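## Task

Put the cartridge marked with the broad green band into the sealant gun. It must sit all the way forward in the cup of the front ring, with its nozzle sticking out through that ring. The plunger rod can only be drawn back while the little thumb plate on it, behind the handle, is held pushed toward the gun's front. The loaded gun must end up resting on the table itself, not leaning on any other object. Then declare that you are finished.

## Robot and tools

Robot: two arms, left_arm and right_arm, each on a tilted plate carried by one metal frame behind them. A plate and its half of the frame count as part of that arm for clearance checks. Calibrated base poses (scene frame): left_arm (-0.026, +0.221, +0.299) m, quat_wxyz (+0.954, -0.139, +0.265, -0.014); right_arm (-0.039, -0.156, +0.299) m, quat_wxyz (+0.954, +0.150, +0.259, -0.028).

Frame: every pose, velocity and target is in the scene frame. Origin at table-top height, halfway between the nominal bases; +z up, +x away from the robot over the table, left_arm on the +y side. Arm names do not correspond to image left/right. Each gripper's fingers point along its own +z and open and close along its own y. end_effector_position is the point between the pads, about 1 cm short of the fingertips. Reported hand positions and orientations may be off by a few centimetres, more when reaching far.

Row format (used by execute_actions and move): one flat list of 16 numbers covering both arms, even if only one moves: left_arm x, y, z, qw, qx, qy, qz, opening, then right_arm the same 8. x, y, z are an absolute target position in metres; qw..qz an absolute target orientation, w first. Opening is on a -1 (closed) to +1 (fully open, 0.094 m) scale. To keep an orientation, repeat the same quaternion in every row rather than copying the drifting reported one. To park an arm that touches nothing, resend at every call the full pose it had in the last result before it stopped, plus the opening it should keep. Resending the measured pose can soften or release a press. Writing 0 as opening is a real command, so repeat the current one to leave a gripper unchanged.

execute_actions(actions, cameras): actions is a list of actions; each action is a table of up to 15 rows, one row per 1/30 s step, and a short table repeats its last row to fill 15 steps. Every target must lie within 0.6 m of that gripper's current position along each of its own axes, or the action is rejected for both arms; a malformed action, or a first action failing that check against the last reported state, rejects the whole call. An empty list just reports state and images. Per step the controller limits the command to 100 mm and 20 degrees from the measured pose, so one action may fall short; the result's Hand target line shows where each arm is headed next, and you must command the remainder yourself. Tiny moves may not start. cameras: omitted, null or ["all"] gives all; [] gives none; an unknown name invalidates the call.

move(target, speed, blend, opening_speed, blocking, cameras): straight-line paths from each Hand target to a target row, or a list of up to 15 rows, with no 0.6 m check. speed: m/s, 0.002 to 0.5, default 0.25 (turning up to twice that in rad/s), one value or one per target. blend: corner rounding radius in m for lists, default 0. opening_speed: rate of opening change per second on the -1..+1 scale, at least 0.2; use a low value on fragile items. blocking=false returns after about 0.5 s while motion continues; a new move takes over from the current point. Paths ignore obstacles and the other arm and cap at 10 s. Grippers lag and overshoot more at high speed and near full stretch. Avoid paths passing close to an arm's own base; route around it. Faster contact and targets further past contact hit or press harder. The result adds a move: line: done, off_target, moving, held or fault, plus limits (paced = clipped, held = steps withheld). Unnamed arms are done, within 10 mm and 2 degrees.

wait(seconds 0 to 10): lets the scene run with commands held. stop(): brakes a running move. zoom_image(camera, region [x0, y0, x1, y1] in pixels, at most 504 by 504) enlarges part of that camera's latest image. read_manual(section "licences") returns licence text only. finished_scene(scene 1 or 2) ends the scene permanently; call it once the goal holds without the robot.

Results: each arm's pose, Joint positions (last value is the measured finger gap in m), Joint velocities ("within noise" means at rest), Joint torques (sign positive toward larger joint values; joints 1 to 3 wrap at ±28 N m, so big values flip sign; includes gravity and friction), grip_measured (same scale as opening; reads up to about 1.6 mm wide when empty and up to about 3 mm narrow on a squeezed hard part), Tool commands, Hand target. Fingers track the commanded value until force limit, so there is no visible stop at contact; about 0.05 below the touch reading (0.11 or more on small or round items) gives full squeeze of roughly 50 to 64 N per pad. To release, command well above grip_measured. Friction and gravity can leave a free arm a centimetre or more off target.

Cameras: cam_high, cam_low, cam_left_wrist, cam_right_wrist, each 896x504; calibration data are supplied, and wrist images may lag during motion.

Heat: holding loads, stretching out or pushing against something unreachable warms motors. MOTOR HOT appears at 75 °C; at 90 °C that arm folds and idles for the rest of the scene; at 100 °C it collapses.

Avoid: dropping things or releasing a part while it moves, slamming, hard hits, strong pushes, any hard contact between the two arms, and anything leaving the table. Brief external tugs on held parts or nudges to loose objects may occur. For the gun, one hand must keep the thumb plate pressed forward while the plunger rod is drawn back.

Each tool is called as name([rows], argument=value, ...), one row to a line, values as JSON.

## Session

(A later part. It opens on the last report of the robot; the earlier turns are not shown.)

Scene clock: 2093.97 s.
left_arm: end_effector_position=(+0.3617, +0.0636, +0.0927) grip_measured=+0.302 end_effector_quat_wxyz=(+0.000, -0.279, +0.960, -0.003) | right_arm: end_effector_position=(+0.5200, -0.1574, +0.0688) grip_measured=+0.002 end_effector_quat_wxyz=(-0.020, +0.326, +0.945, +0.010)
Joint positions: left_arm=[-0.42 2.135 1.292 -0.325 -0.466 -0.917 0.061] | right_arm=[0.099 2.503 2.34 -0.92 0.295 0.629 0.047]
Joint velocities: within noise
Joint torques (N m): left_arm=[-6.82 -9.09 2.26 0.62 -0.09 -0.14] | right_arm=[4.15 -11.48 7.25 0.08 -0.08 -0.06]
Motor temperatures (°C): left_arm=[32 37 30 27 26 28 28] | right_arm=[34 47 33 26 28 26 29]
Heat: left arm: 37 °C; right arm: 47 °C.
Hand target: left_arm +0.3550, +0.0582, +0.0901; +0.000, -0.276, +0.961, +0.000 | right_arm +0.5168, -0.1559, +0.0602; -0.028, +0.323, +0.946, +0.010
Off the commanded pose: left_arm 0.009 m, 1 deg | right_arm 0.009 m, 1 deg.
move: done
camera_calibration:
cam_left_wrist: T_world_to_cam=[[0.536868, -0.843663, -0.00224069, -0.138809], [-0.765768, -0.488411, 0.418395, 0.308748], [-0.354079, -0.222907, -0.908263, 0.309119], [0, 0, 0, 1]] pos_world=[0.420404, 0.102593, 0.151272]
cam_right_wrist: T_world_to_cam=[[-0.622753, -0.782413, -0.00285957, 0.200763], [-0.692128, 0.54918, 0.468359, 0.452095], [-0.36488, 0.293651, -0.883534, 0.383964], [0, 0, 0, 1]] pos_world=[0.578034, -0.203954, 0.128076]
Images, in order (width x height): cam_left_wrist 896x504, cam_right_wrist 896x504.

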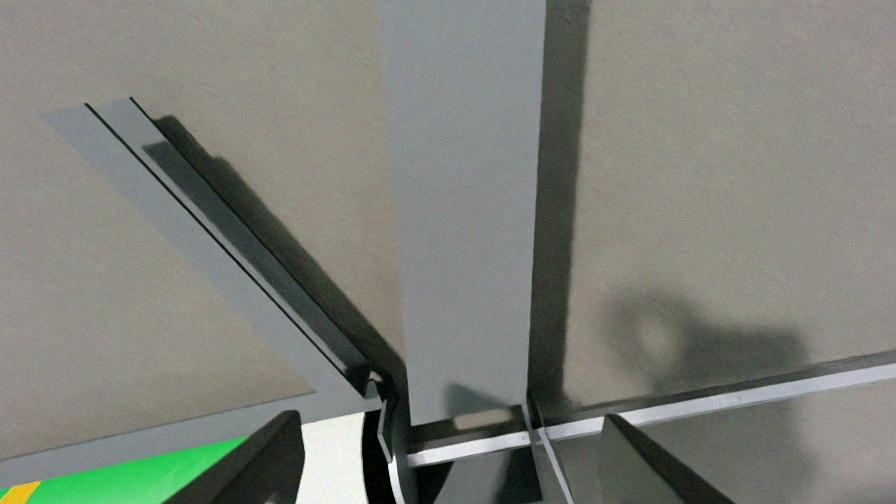

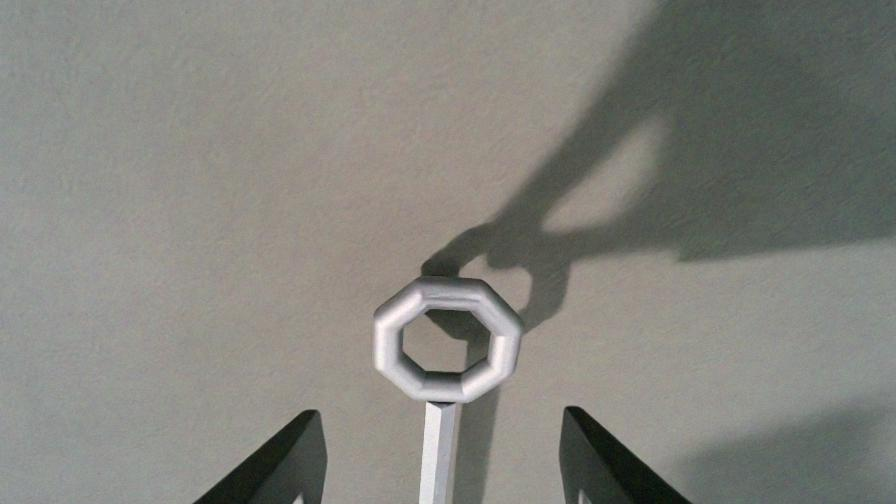

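move([
  [0.3585,0.0555,0.010,0,-0.2756,0.9613,0,0.3,0.515,-0.1545,0.019,-0.0281,0.3231,0.9460,0.0096,0.0],
  [0.3585,0.0555,0.010,0,-0.2756,0.9613,0,-0.25,0.515,-0.1545,0.019,-0.0281,0.3231,0.9460,0.0096,-0.5],
], speed=0.06, opening_speed=0.5, cameras=["cam_right_wrist","cam_left_wrist"])

move([
  [0.3585,0.0555,0.010,0,-0.2756,0.9613,0,-0.28,0.495,-0.139,0.019,-0.0281,0.3231,0.9460,0.0096,-0.55],
], speed=0.03, cameras=["cam_right_wrist","cam_low"])

zoom_image(camera="cam_low", region=[500, 270, 560, 310])

Scene clock: 2111.90 s.
left_arm: end_effector_position=(+0.3629, +0.0583, +0.0193) grip_measured=-0.176 end_effector_quat_wxyz=(+0.003, -0.284, +0.959, -0.001) | right_arm: end_effector_position=(+0.5156, -0.1555, +0.0284) grip_measured=-0.253 end_effector_quat_wxyz=(-0.027, +0.326, +0.945, +0.009)
Joint positions: left_arm=[-0.354 2.363 1.396 -0.166 -0.446 -0.859 0.039] | right_arm=[0.078 2.628 2.437 -0.902 0.284 0.613 0.035]
Joint velocities: within noise
Joint torques (N m): left_arm=[-5.57 -7.91 3.45 0.67 -0.01 0.18] | right_arm=[4.16 -11.4 6.91 0.22 -0.06 -0.11]
Motor temperatures (°C): left_arm=[32 38 30 27 26 28 28] | right_arm=[34 44 34 26 28 26 29]
Heat: left arm: 38 °C; right arm: 44 °C.
Hand target: left_arm +0.3582, +0.0557, +0.0103; +0.000, -0.276, +0.961, +0.000 | right_arm +0.5146, -0.1546, +0.0192; -0.028, +0.323, +0.946, +0.010
Off the commanded pose: left_arm 0.011 m, 1 deg | right_arm 0.009 m, 0 deg.
move: off_target (left_arm); target 2's new opening was sent with left_arm's hand 0.011 m and 1 deg from that target
camera_calibration:
cam_left_wrist: T_world_to_cam=[[0.546388, -0.837524, -0.00363456, -0.147851], [-0.76247, -0.49921, 0.411618, 0.337348], [-0.346555, -0.222132, -0.911349, 0.23906], [0, 0, 0, 1]] pos_world=[0.42085, 0.0976814, 0.0784714]
cam_right_wrist: T_world_to_cam=[[-0.622683, -0.782463, 0.00423596, 0.199153], [-0.685618, 0.548207, 0.478955, 0.463155], [-0.377086, 0.295333, -0.877829, 0.35245], [0, 0, 0, 1]] pos_world=[0.57446, -0.202165, 0.0867164]
Images, in order (width x height): cam_left_wrist 896x504, cam_right_wrist 896x504.

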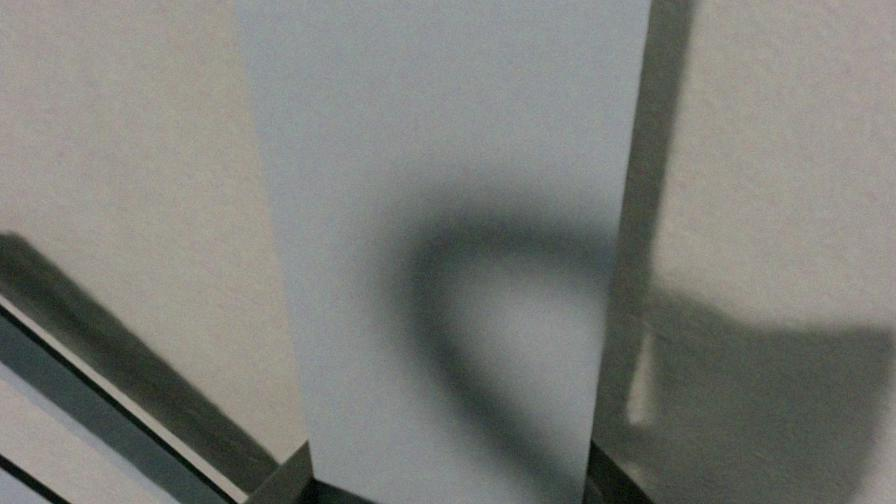

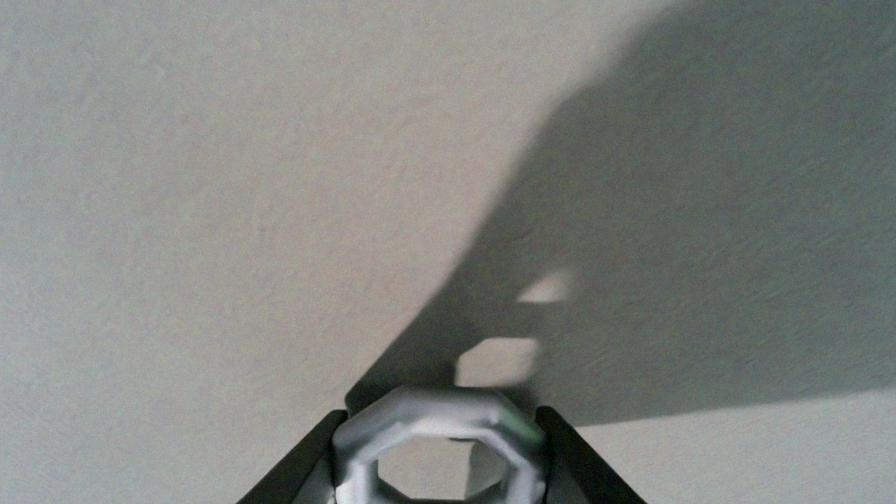

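Scene clock: 2113.13 s.
left_arm: end_effector_position=(+0.3627, +0.0598, +0.0194) grip_measured=-0.177 end_effector_quat_wxyz=(+0.004, -0.283, +0.959, +0.003) | right_arm: end_effector_position=(+0.5121, -0.1542, +0.0250) grip_measured=-0.254 end_effector_quat_wxyz=(-0.003, +0.335, +0.942, +0.010)
Joint positions: left_arm=[-0.354 2.363 1.396 -0.169 -0.453 -0.858 0.039] | right_arm=[0.081 2.549 2.245 -0.741 0.296 0.62 0.035]
Joint velocities: within noise
Joint torques (N m): left_arm=[-5.49 -8.09 3.3 0.72 0.05 0.14] | right_arm=[5.79 -12.82 2.03 0.09 -0.06 0.1]
Motor temperatures (°C): left_arm=[32 38 30 27 26 28 28] | right_arm=[34 44 33 26 28 26 29]
Heat: left arm: 38 °C; right arm: 44 °C.
Hand target: left_arm +0.3582, +0.0557, +0.0103; +0.000, -0.276, +0.961, +0.000 | right_arm +0.4953, -0.1395, +0.0192; -0.028, +0.323, +0.946, +0.009
Off the commanded pose: left_arm 0.011 m, 1 deg | right_arm 0.024 m, 3 deg.
move: off_target (left_arm, right_arm)
camera_calibration:
cam_right_wrist: T_world_to_cam=[[-0.636516, -0.771144, -0.0135727, 0.20733], [-0.696235, 0.566936, 0.440273, 0.470937], [-0.331819, 0.28969, -0.897762, 0.324189], [0, 0, 0, 1]] pos_world=[0.567424, -0.201024, 0.0865173]
Images, in order (width x height): cam_low 896x504, cam_right_wrist 896x504.

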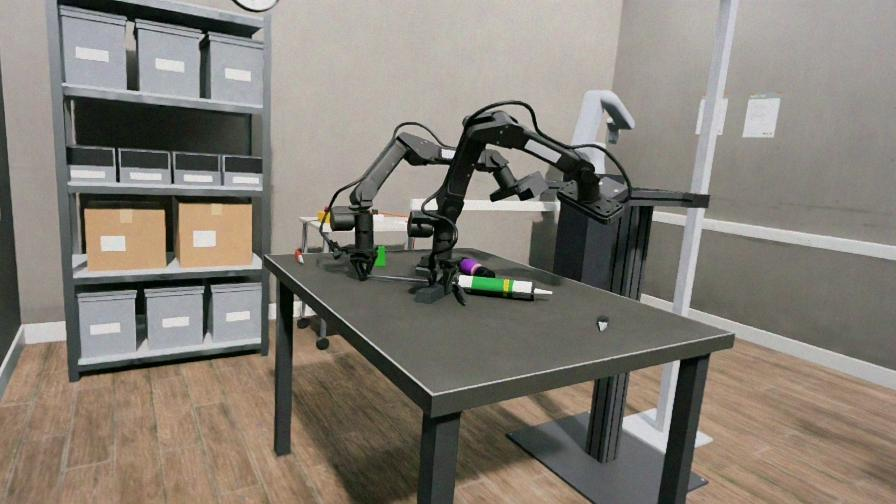

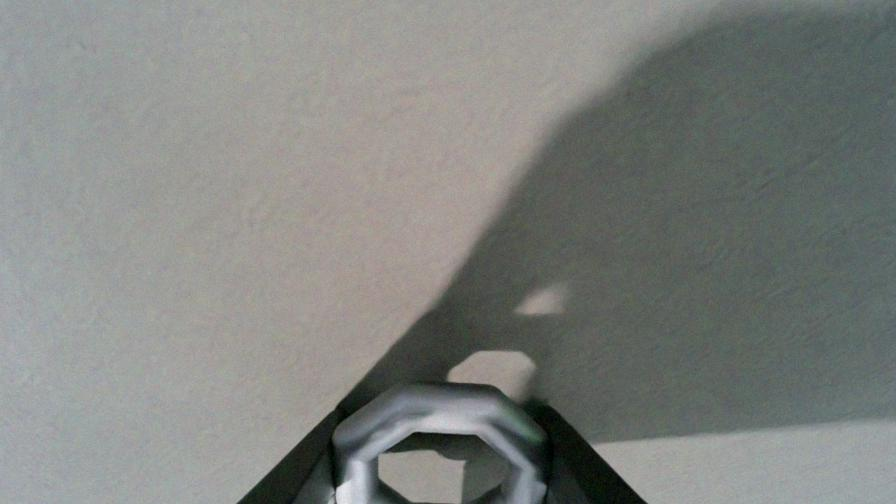

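Scaled by 8.400.

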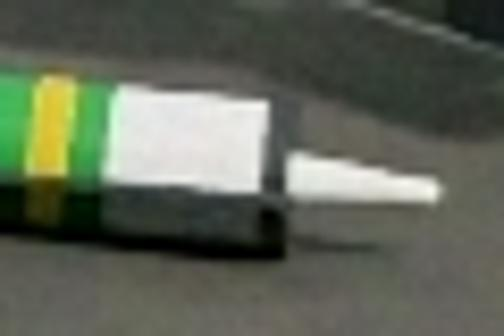

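move([
  [0.363,0.052,0.010,0,-0.2756,0.9613,0,-0.28,0.475,-0.123,0.017,-0.0281,0.3231,0.9460,0.0096,-0.6],
], speed=0.03, cameras=["cam_right_wrist","cam_low"])

zoom_image(camera="cam_low", region=[500, 270, 560, 310])

Scene clock: 2121.10 s.
left_arm: end_effector_position=(+0.3625, +0.0599, +0.0193) grip_measured=-0.179 end_effector_quat_wxyz=(-0.002, -0.279, +0.960, +0.007) | right_arm: end_effector_position=(+0.5094, -0.1548, +0.0246) grip_measured=-0.255 end_effector_quat_wxyz=(+0.029, +0.347, +0.938, +0.001)
Joint positions: left_arm=[-0.354 2.369 1.414 -0.197 -0.453 -0.855 0.039] | right_arm=[0.091 2.481 2.076 -0.583 0.336 0.634 0.035]
Joint velocities: left_arm=[-0.022 -0.046 -0.002 0.081 0.022 0.066 0.001] | right_arm=[within noise]
Joint torques (N m): left_arm=[-5.91 -7.51 4.48 0.74 0.04 0.06] | right_arm=[7.12 -11.97 1.13 -0.33 -0.32 0.17]
Motor temperatures (°C): left_arm=[32 37 30 27 26 28 28] | right_arm=[34 44 33 26 28 26 29]
Heat: left arm: 37 °C; right arm: 44 °C.
Hand target: left_arm +0.3627, +0.0523, +0.0105; +0.000, -0.276, +0.961, +0.000 | right_arm +0.4760, -0.1248, +0.0174; -0.027, +0.323, +0.946, +0.008
Off the commanded pose: left_arm 0.012 m, 1 deg | right_arm 0.047 m, 7 deg.
move: off_target (left_arm, right_arm)
camera_calibration:
cam_right_wrist: T_world_to_cam=[[-0.655609, -0.754832, -0.0201371, 0.217473], [-0.703373, 0.60078, 0.379908, 0.479923], [-0.274668, 0.263235, -0.924805, 0.290547], [0, 0, 0, 1]] pos_world=[0.559946, -0.200654, 0.0907524]
Images, in order (width x height): cam_low 896x504, cam_right_wrist 896x504.

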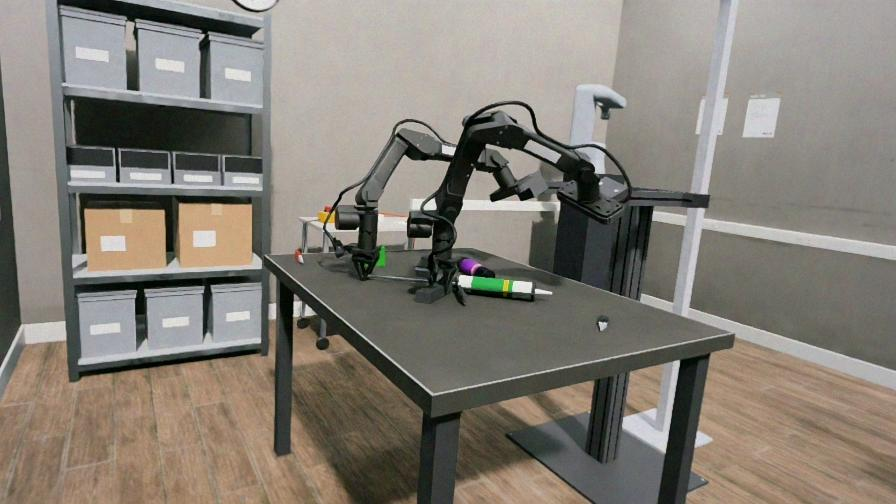

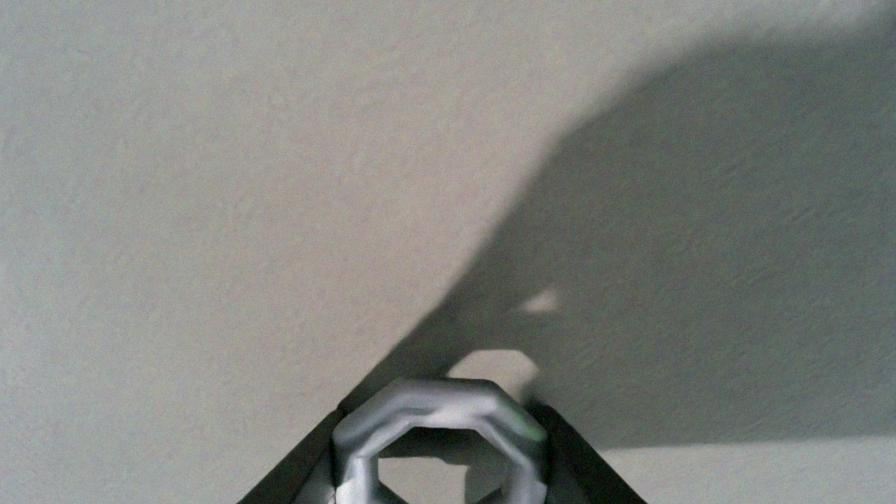

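Scaled by 8.400.

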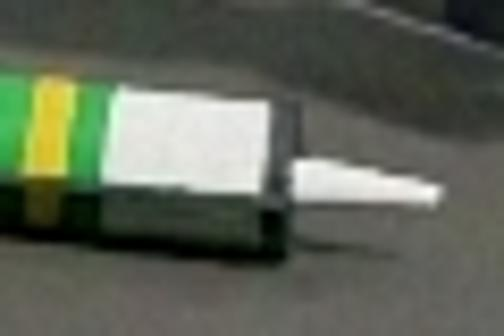

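move([
  [0.363,0.052,0.010,0,-0.2756,0.9613,0,-0.28,0.485,-0.105,0.020,-0.0281,0.3231,0.9460,0.0096,-0.6],
], speed=0.03, cameras=["cam_right_wrist","cam_low"])

zoom_image(camera="cam_low", region=[500, 270, 560, 310])

Scene clock: 2132.67 s.
left_arm: end_effector_position=(+0.3624, +0.0601, +0.0191) grip_measured=-0.180 end_effector_quat_wxyz=(-0.002, -0.279, +0.960, +0.006) | right_arm: end_effector_position=(+0.5101, -0.1541, +0.0278) grip_measured=-0.256 end_effector_quat_wxyz=(+0.024, +0.351, +0.936, -0.009)
Joint positions: left_arm=[-0.353 2.369 1.414 -0.197 -0.451 -0.855 0.039] | right_arm=[0.099 2.494 2.117 -0.629 0.357 0.658 0.035]
Joint velocities: within noise
Joint torques (N m): left_arm=[-6.04 -7.64 4.48 0.77 0.04 0.07] | right_arm=[9.37 -10 5.04 -0.49 -0.35 0.26]
Motor temperatures (°C): left_arm=[32 37 30 27 26 28 29] | right_arm=[35 43 32 27 28 26 30]
Heat: left arm: 37 °C; right arm: 43 °C.
Hand target: left_arm +0.3627, +0.0522, +0.0105; +0.000, -0.276, +0.961, +0.000 | right_arm +0.4842, -0.1077, +0.0211; -0.026, +0.323, +0.946, +0.008
Off the commanded pose: left_arm 0.012 m, 1 deg | right_arm 0.056 m, 7 deg.
move: off_target (left_arm, right_arm)
camera_calibration:
cam_right_wrist: T_world_to_cam=[[-0.66411, -0.747633, 0.00165916, 0.223417], [-0.690562, 0.614261, 0.381846, 0.474273], [-0.2865, 0.252442, -0.924224, 0.297911], [0, 0, 0, 1]] pos_world=[0.56124, -0.199499, 0.0938668]
Images, in order (width x height): cam_low 896x504, cam_right_wrist 896x504.

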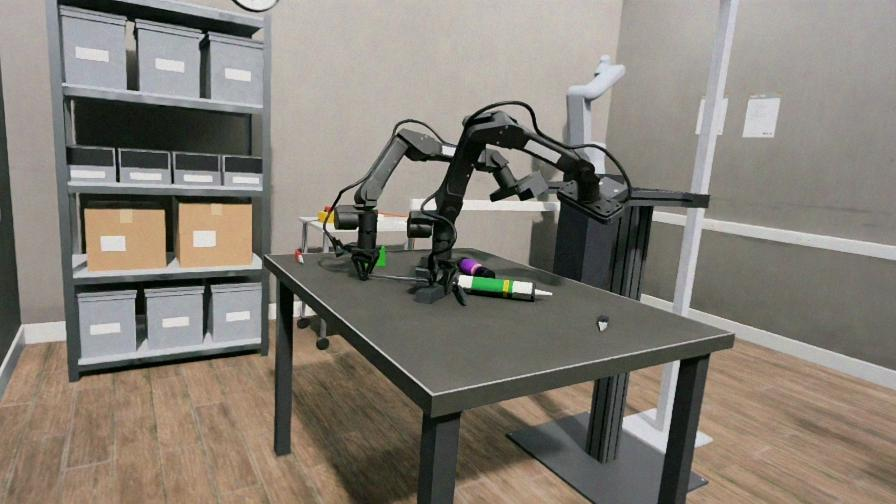

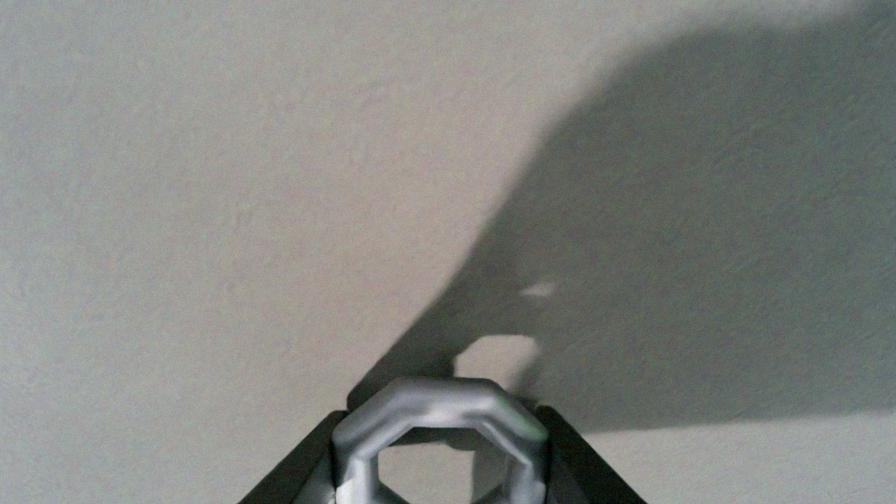

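Scaled by 8.400.

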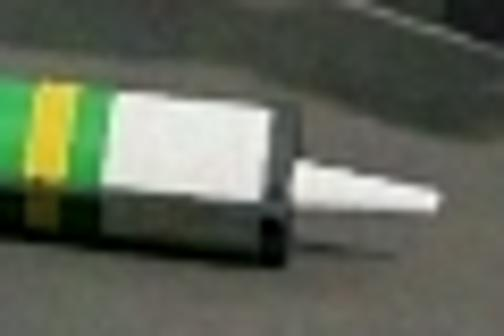

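move([
  [0.3585,0.0555,0.010,0,-0.2756,0.9613,0,-0.28,0.507,-0.151,0.021,-0.0281,0.3231,0.9460,0.0096,-0.5],
  [0.3585,0.0555,0.010,0,-0.2756,0.9613,0,-0.28,0.508,-0.151,0.024,-0.0281,0.3231,0.9460,0.0096,0.0],
  [0.3585,0.0555,0.014,0,-0.2756,0.9613,0,-0.28,0.508,-0.151,0.10,-0.0281,0.3231,0.9460,0.0096,0.0],
  [0.3585,0.0555,0.014,0,-0.2756,0.9613,0,0.3,0.508,-0.151,0.13,-0.0281,0.3231,0.9460,0.0096,0.0],
  [0.3585,0.0555,0.12,0,-0.2756,0.9613,0,0.3,0.508,-0.151,0.13,-0.0281,0.3231,0.9460,0.0096,0.0],
  [0.40,0.08,0.2,-0.2134,-0.1523,0.9643,-0.0337,0.3,0.50,-0.15,0.13,-0.0281,0.3231,0.9460,0.0096,0.0],
], speed=[0.06,0.06,0.08,0.08,0.08,0.2], opening_speed=0.8, cameras=["cam_left_wrist","cam_right_wrist"])

zoom_image(camera="cam_left_wrist", region=[380, 180, 580, 290])

zoom_image(camera="cam_left_wrist", region=[150, 260, 310, 370])

Scene clock: 2156.93 s.
left_arm: end_effector_position=(+0.4049, +0.0832, +0.2080) grip_measured=+0.298 end_effector_quat_wxyz=(-0.199, -0.162, +0.966, -0.038) | right_arm: end_effector_position=(+0.4893, -0.1524, +0.1097) grip_measured=-0.002 end_effector_quat_wxyz=(-0.050, +0.322, +0.945, +0.004)
Joint positions: left_arm=[-0.363 2.181 2.017 -1.309 -0.182 -0.73 0.061] | right_arm=[0.132 2.324 2.118 -0.95 0.302 0.671 0.047]
Joint velocities: within noise
Joint torques (N m): left_arm=[-5.44 -9.17 6.52 -0.32 0.2 0.1] | right_arm=[5.9 -16.68 3.36 0.15 0.11 0.07]
Motor temperatures (°C): left_arm=[32 37 30 27 26 28 29] | right_arm=[35 47 32 27 28 26 29]
Heat: left arm: 37 °C; right arm: 47 °C.
Hand target: left_arm +0.3998, +0.0801, +0.2001; -0.213, -0.152, +0.964, -0.034 | right_arm +0.4997, -0.1502, +0.1296; -0.029, +0.323, +0.946, +0.010
Off the commanded pose: left_arm 0.010 m, 2 deg | right_arm 0.023 m, 3 deg.
move: off_target (right_arm); target 2's new opening was sent with right_arm's hand 0.007 m and 3 deg from that target
camera_calibration:
cam_left_wrist: T_world_to_cam=[[0.325395, -0.945578, 0.00103401, -0.0517503], [-0.632308, -0.216779, 0.743769, 0.158848], [-0.703068, -0.242673, -0.668435, 0.52667], [0, 0, 0, 1]] pos_world=[0.487565, 0.11331, 0.233952]
cam_right_wrist: T_world_to_cam=[[-0.615315, -0.787776, 0.0282285, 0.177812], [-0.66668, 0.53917, 0.51462, 0.389847], [-0.420625, 0.297834, -0.856954, 0.43238], [0, 0, 0, 1]] pos_world=[0.551183, -0.198895, 0.164888]
Images, in order (width x height): cam_left_wrist 896x504, cam_right_wrist 896x504.

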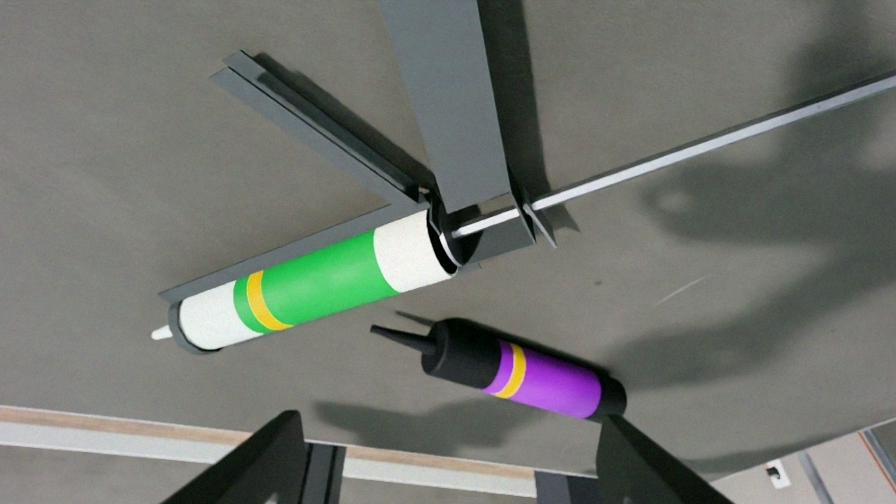

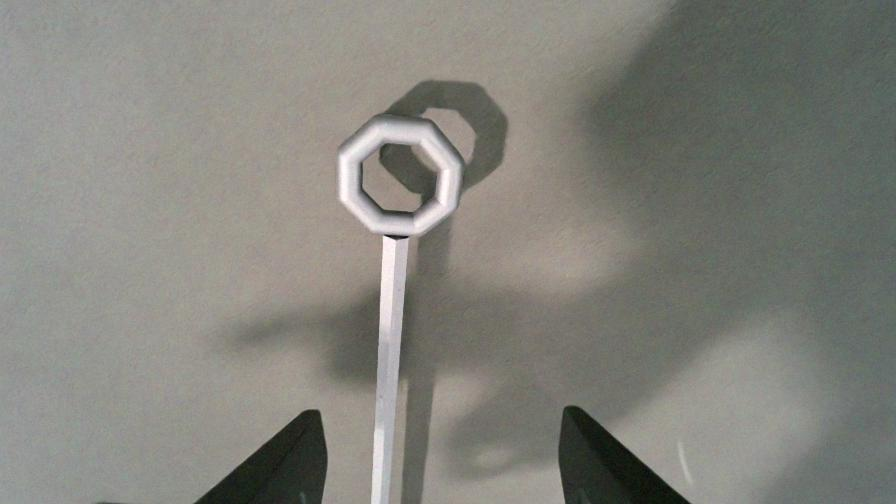

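Scaled by 2.520.

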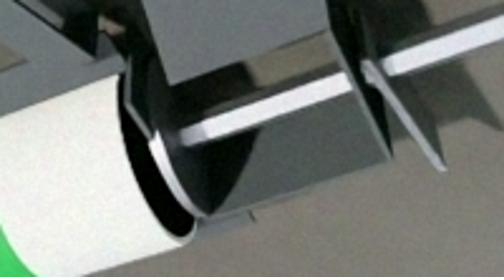

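Scaled by 3.150.

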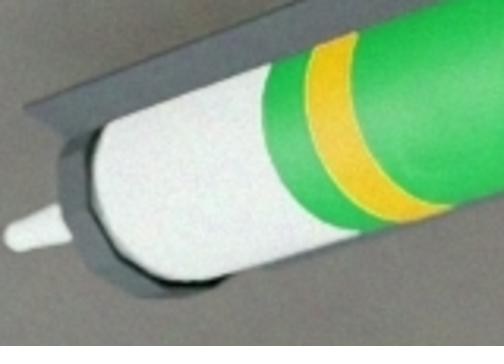

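move([
  [0.30,0.10,0.2,0,-0.2756,0.9613,0,0.3,0.44,-0.10,0.16,-0.0281,0.3231,0.9460,0.0096,0.2],
  [0.194,0.121,0.12,0,0.3786,0.9256,0,0.45,0.38,0.069,0.09,0,-0.3007,0.9537,0,0.3],
], speed=[0.15,0.15], cameras=["cam_left_wrist","cam_right_wrist"])

Scene clock: 2212.07 s.
left_arm: end_effector_position=(+0.1998, +0.1207, +0.1240) grip_measured=+0.448 end_effector_quat_wxyz=(+0.006, +0.373, +0.928, +0.003) | right_arm: end_effector_position=(+0.3808, +0.0549, +0.0903) grip_measured=+0.298 end_effector_quat_wxyz=(-0.008, -0.289, +0.957, +0.000)
Joint positions: left_arm=[-0.499 1.793 0.492 0.106 -0.505 0.336 0.068] | right_arm=[0.571 2.391 1.677 -0.55 0.522 -0.153 0.061]
Joint velocities: within noise
Joint torques (N m): left_arm=[-2.82 -4.01 0.27 0.67 0.03 0.11] | right_arm=[8.36 -9.01 5.26 0.32 0.08 -0.07]
Motor temperatures (°C): left_arm=[32 36 30 27 26 28 28] | right_arm=[35 48 32 26 28 26 28]
Heat: left arm: 36 °C; right arm: 48 °C.
Hand target: left_arm +0.1939, +0.1211, +0.1203; +0.000, +0.379, +0.926, +0.000 | right_arm +0.3797, +0.0688, +0.0903; +0.000, -0.301, +0.954, +0.000
Off the commanded pose: left_arm 0.007 m, 1 deg | right_arm 0.014 m, 2 deg.
move: off_target (right_arm); target 2's new opening was sent with right_arm's hand 0.014 m and 2 deg from that target
camera_calibration:
cam_left_wrist: T_world_to_cam=[[-0.690984, -0.722671, -0.0169683, 0.228854], [-0.664655, 0.625932, 0.407974, 0.0461279], [-0.28421, 0.293182, -0.912836, 0.217317], [0, 0, 0, 1]] pos_world=[0.250557, 0.0728, 0.183439]
cam_right_wrist: T_world_to_cam=[[0.547217, -0.83699, -0.000800168, -0.162446], [-0.750566, -0.491137, 0.442081, 0.310864], [-0.37041, -0.241314, -0.896975, 0.322543], [0, 0, 0, 1]] pos_world=[0.44169, 0.094545, 0.151756]
Images, in order (width x height): cam_left_wrist 896x504, cam_right_wrist 896x504.

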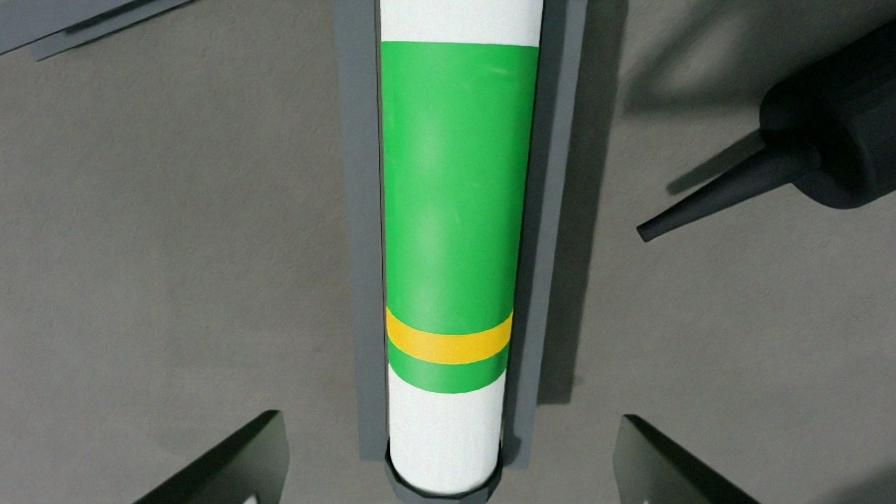

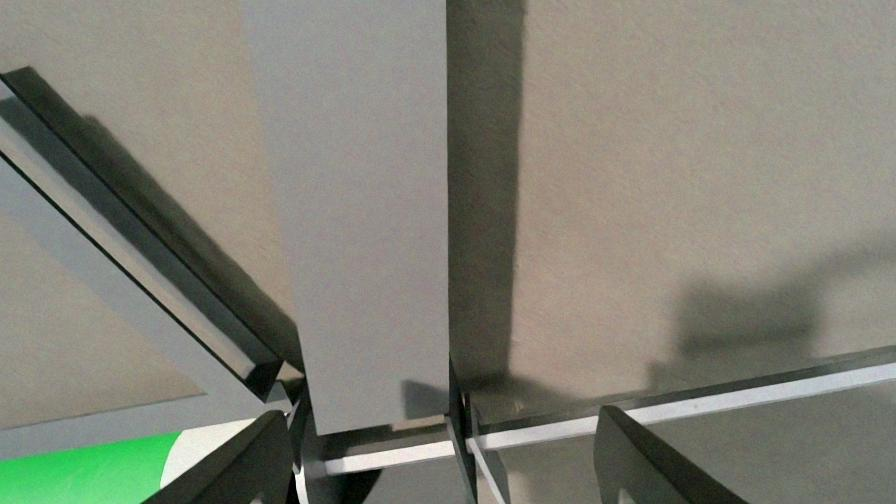

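move([
  [0.1935,0.1257,0.06,0,0.3907,0.9205,0,0.45,0.3675,0.0775,0.06,0,-0.3007,0.9537,0,0.3],
  [0.1935,0.1257,0.04,0,0.3907,0.9205,0,0.45,0.3675,0.0775,0.018,0,-0.3007,0.9537,0,0.3],
  [0.1935,0.1257,0.04,0,0.3907,0.9205,0,0.45,0.3675,0.0775,0.018,0,-0.3007,0.9537,0,-0.28],
], speed=[0.1,0.05,0.05], opening_speed=0.6, cameras=["cam_left_wrist","cam_right_wrist"])

Scene clock: 2232.20 s.
left_arm: end_effector_position=(+0.1970, +0.1270, +0.0446) grip_measured=+0.448 end_effector_quat_wxyz=(+0.003, +0.386, +0.922, +0.004) | right_arm: end_effector_position=(+0.3704, +0.0715, +0.0246) grip_measured=-0.190 end_effector_quat_wxyz=(+0.000, -0.297, +0.955, -0.005)
Joint positions: left_arm=[-0.331 2.172 0.566 0.482 -0.441 0.534 0.068] | right_arm=[0.541 2.581 1.742 -0.392 0.525 -0.211 0.038]
Joint velocities: within noise
Joint torques (N m): left_arm=[-3.1 -4.55 -0.83 0.72 0.04 0.09] | right_arm=[6.76 -9.07 4.4 0.33 -0.13 -0.04]
Motor temperatures (°C): left_arm=[31 35 29 27 26 28 28] | right_arm=[36 44 32 26 28 26 28]
Heat: left arm: 35 °C; right arm: 44 °C.
Hand target: left_arm +0.1934, +0.1259, +0.0402; +0.000, +0.391, +0.921, +0.000 | right_arm +0.3672, +0.0773, +0.0181; +0.000, -0.301, +0.954, +0.000
Off the commanded pose: left_arm 0.006 m, 1 deg | right_arm 0.009 m, 1 deg.
move: done
camera_calibration:
cam_left_wrist: T_world_to_cam=[[-0.711982, -0.702002, -0.0165785, 0.231658], [-0.643725, 0.643079, 0.41481, 0.0661142], [-0.280536, 0.306009, -0.909757, 0.139706], [0, 0, 0, 1]] pos_world=[0.246688, 0.0773568, 0.103514]
cam_right_wrist: T_world_to_cam=[[0.561034, -0.827681, 0.0136237, -0.149049], [-0.750432, -0.501587, 0.430421, 0.341226], [-0.349418, -0.251704, -0.902525, 0.256843], [0, 0, 0, 1]] pos_world=[0.429434, 0.112438, 0.086967]
Images, in order (width x height): cam_left_wrist 896x504, cam_right_wrist 896x504.

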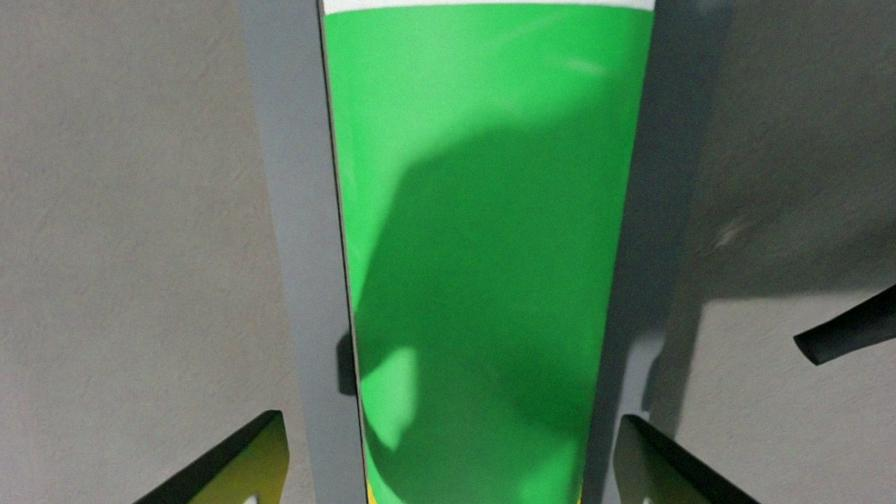

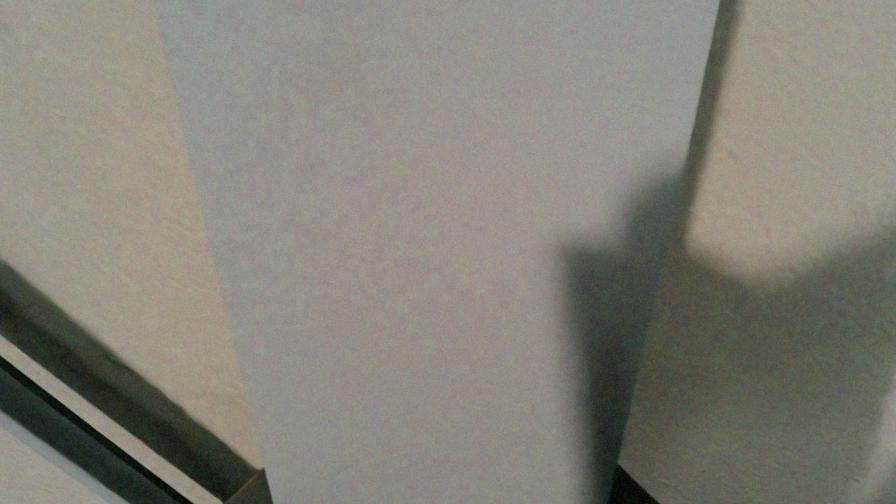

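move([
  [0.1898,0.122,0.035,0,0.3907,0.9205,0,0.45,0.3675,0.0775,0.018,0,-0.3007,0.9537,0,-0.28],
  [0.1898,0.122,0.023,0,0.3907,0.9205,0,0.40,0.3675,0.0775,0.018,0,-0.3007,0.9537,0,-0.28],
  [0.1898,0.122,0.023,0,0.3907,0.9205,0,-0.1,0.3675,0.0775,0.018,0,-0.3007,0.9537,0,-0.28],
], speed=[0.05,0.04,0.05], opening_speed=0.4, cameras=["cam_left_wrist","cam_low"])

move([
  [0.189,0.122,0.043,0,0.3907,0.9205,0,-0.12,0.3675,0.0775,0.018,0,-0.3007,0.9537,0,-0.28],
  [0.160,0.150,0.036,0,0.3907,0.9205,0,-0.12,0.3735,0.0705,0.018,0,-0.3007,0.9537,0,-0.28],
], speed=[0.04,0.03], cameras=["cam_left_wrist","cam_low"])

zoom_image(camera="cam_low", region=[500, 270, 560, 310])

Scene clock: 2249.00 s.
left_arm: end_effector_position=(+0.1931, +0.1219, +0.0331) grip_measured=-0.002 end_effector_quat_wxyz=(+0.005, +0.392, +0.920, +0.002) | right_arm: end_effector_position=(+0.3702, +0.0714, +0.0246) grip_measured=-0.191 end_effector_quat_wxyz=(+0.000, -0.298, +0.955, -0.006)
Joint positions: left_arm=[-0.331 2.241 0.585 0.537 -0.437 0.548 0.047] | right_arm=[0.541 2.581 1.742 -0.393 0.525 -0.212 0.038]
Joint velocities: within noise
Joint torques (N m): left_arm=[-2.28 -3.06 0.1 0.76 0.07 0.07] | right_arm=[6.74 -9.02 4.36 0.34 -0.11 -0.04]
Motor temperatures (°C): left_arm=[31 35 29 27 26 28 28] | right_arm=[35 43 32 27 28 26 29]
Heat: left arm: 35 °C; right arm: 43 °C.
Hand target: left_arm +0.1896, +0.1221, +0.0237; +0.000, +0.391, +0.921, +0.000 | right_arm +0.3673, +0.0773, +0.0182; +0.000, -0.301, +0.954, +0.000
Off the commanded pose: left_arm 0.011 m, 1 deg | right_arm 0.009 m, 1 deg.
move: off_target (left_arm); target 2's new opening was sent with left_arm's hand 0.011 m and 0 deg from that target
camera_calibration:
cam_left_wrist: T_world_to_cam=[[-0.720017, -0.693781, -0.0155903, 0.225657], [-0.637645, 0.652559, 0.40936, 0.0695302], [-0.273832, 0.304687, -0.91224, 0.128687], [0, 0, 0, 1]] pos_world=[0.242051, 0.0719748, 0.0924486]
Images, in order (width x height): cam_low 896x504, cam_left_wrist 896x504.

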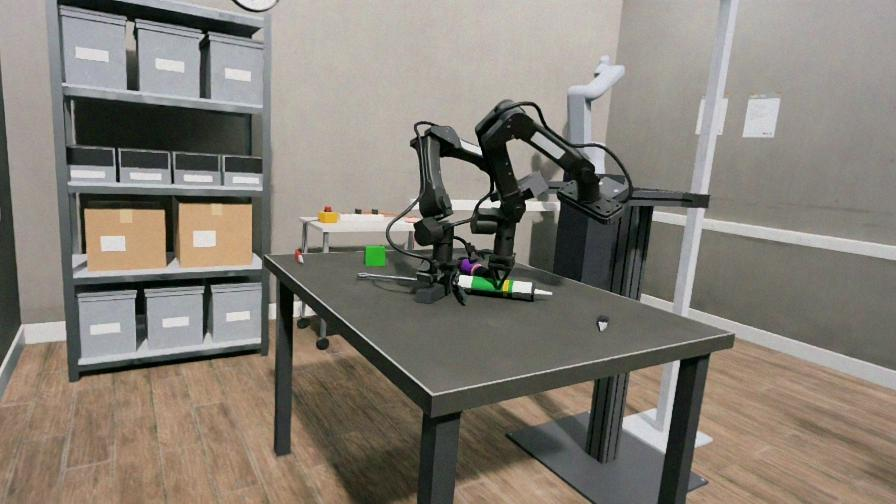

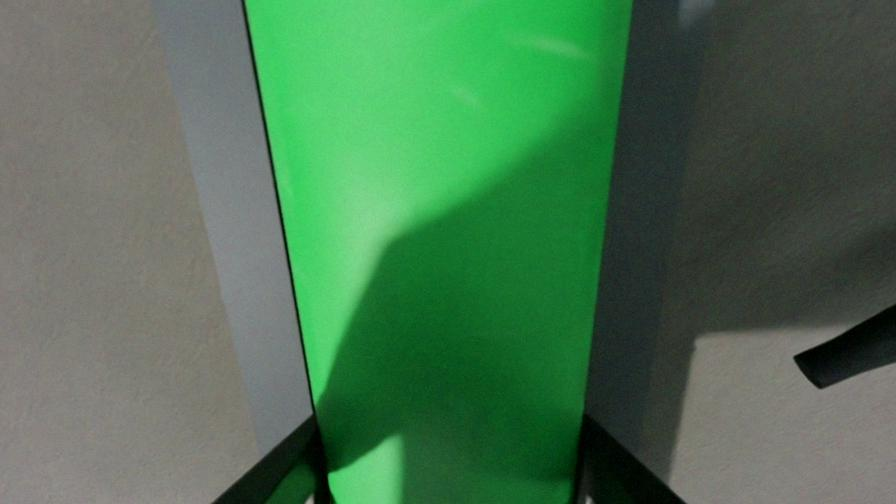

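Scene clock: 2251.33 s.
left_arm: end_effector_position=(+0.1868, +0.1343, +0.0387) grip_measured=-0.008 end_effector_quat_wxyz=(+0.042, +0.381, +0.923, -0.013) | right_arm: end_effector_position=(+0.3679, +0.0776, +0.0246) grip_measured=-0.191 end_effector_quat_wxyz=(-0.001, -0.299, +0.954, +0.013)
Joint positions: left_arm=[-0.271 2.233 0.465 0.744 -0.365 0.611 0.047] | right_arm=[0.54 2.581 1.742 -0.392 0.487 -0.215 0.038]
Joint velocities: within noise
Joint torques (N m): left_arm=[-2.44 -4.19 -5.11 0.45 -0.35 -0.04] | right_arm=[5.53 -9.72 4.79 0.28 0.23 -0.22]
Motor temperatures (°C): left_arm=[31 35 29 27 26 28 28] | right_arm=[35 43 32 27 28 26 29]
Heat: left arm: 35 °C; right arm: 43 °C.
Hand target: left_arm +0.1604, +0.1496, +0.0372; +0.000, +0.391, +0.920, -0.001 | right_arm +0.3732, +0.0703, +0.0182; +0.000, -0.301, +0.954, +0.000
Off the commanded pose: left_arm 0.031 m, 5 deg | right_arm 0.011 m, 2 deg.
move: off_target (left_arm, right_arm)
camera_calibration:
cam_left_wrist: T_world_to_cam=[[-0.704349, -0.709705, -0.0145313, 0.229022], [-0.671943, 0.659993, 0.336008, 0.0633836], [-0.228876, 0.246431, -0.941747, 0.128806], [0, 0, 0, 1]] pos_world=[0.233383, 0.0889635, 0.103334]
Images, in order (width x height): cam_low 896x504, cam_left_wrist 896x504.

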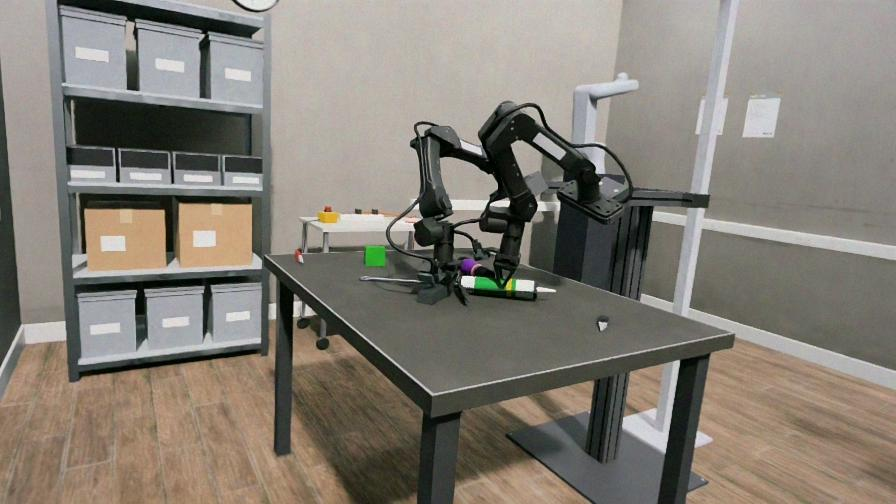

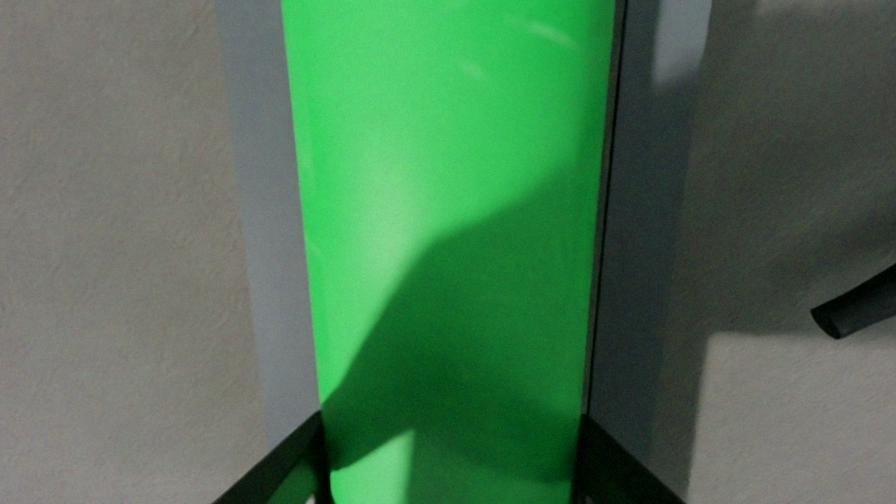

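Scaled by 8.400.

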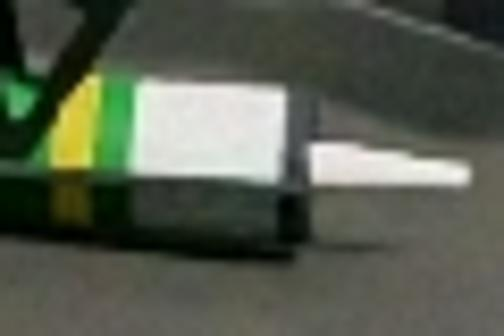

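move([
  [0.172,0.145,0.028,0,0.3907,0.9205,0,-0.12,0.3735,0.0705,0.018,0,-0.3007,0.9537,0,-0.28],
  [0.178,0.1415,0.026,0,0.3907,0.9205,0,-0.05,0.3735,0.0705,0.018,0,-0.3007,0.9537,0,-0.28],
], speed=[0.03,0.03], cameras=["cam_left_wrist","cam_low"])

zoom_image(camera="cam_low", region=[500, 270, 560, 310])

Scene clock: 2259.43 s.
left_arm: end_effector_position=(+0.1894, +0.1340, +0.0336) grip_measured=-0.008 end_effector_quat_wxyz=(+0.029, +0.386, +0.922, -0.011) | right_arm: end_effector_position=(+0.3691, +0.0758, +0.0244) grip_measured=-0.193 end_effector_quat_wxyz=(+0.000, -0.293, +0.956, +0.007)
Joint positions: left_arm=[-0.268 2.239 0.504 0.687 -0.372 0.614 0.047] | right_arm=[0.54 2.581 1.742 -0.389 0.5 -0.204 0.038]
Joint velocities: within noise
Joint torques (N m): left_arm=[-2.65 -3.84 -0.65 0.23 -0.25 -0.06] | right_arm=[5.49 -9.7 4.81 0.24 0.06 -0.3]
Motor temperatures (°C): left_arm=[31 35 29 27 26 28 28] | right_arm=[35 43 32 26 28 26 30]
Heat: left arm: 35 °C; right arm: 43 °C.
Hand target: left_arm +0.1780, +0.1416, +0.0270; +0.001, +0.391, +0.920, +0.000 | right_arm +0.3733, +0.0703, +0.0181; +0.000, -0.300, +0.954, +0.000
Off the commanded pose: left_arm 0.016 m, 4 deg | right_arm 0.009 m, 1 deg.
move: off_target (left_arm); target 2's new opening was sent with left_arm's hand 0.016 m and 4 deg from that target
camera_calibration:
cam_left_wrist: T_world_to_cam=[[-0.710813, -0.70332, -0.00930216, 0.230751], [-0.658845, 0.661117, 0.358955, 0.0636246], [-0.24631, 0.261278, -0.933309, 0.125674], [0, 0, 0, 1]] pos_world=[0.236894, 0.0873925, 0.0966005]
Images, in order (width x height): cam_low 896x504, cam_left_wrist 896x504.

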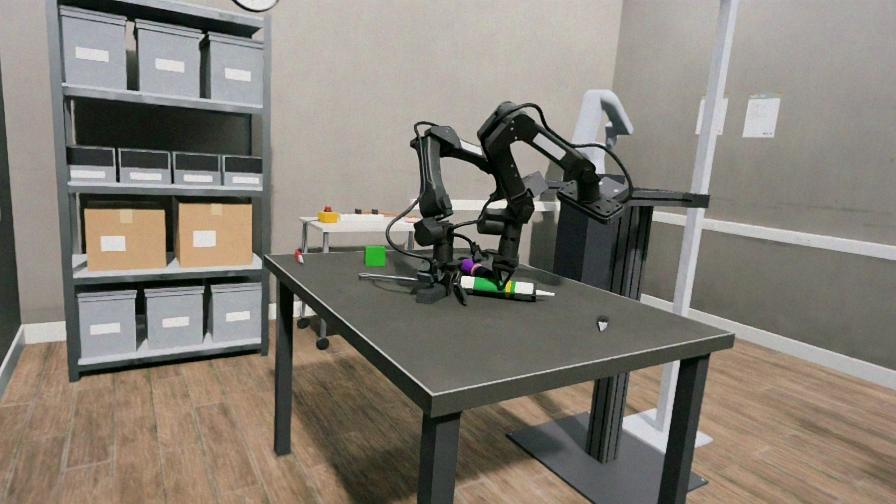

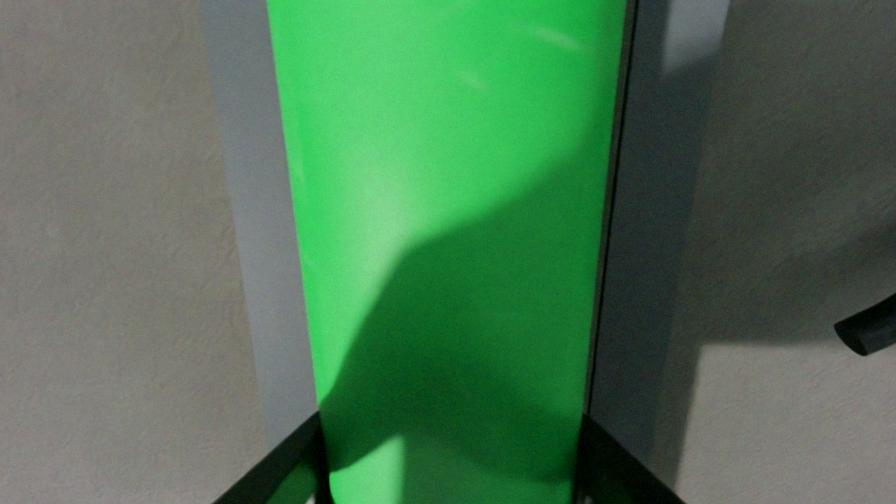

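Scaled by 8.400.

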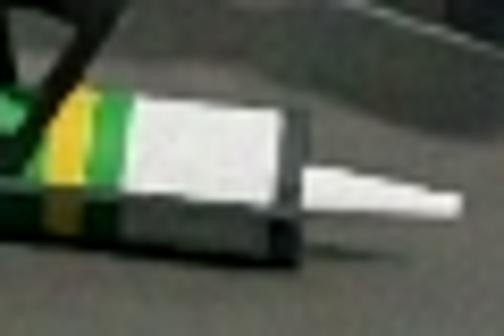

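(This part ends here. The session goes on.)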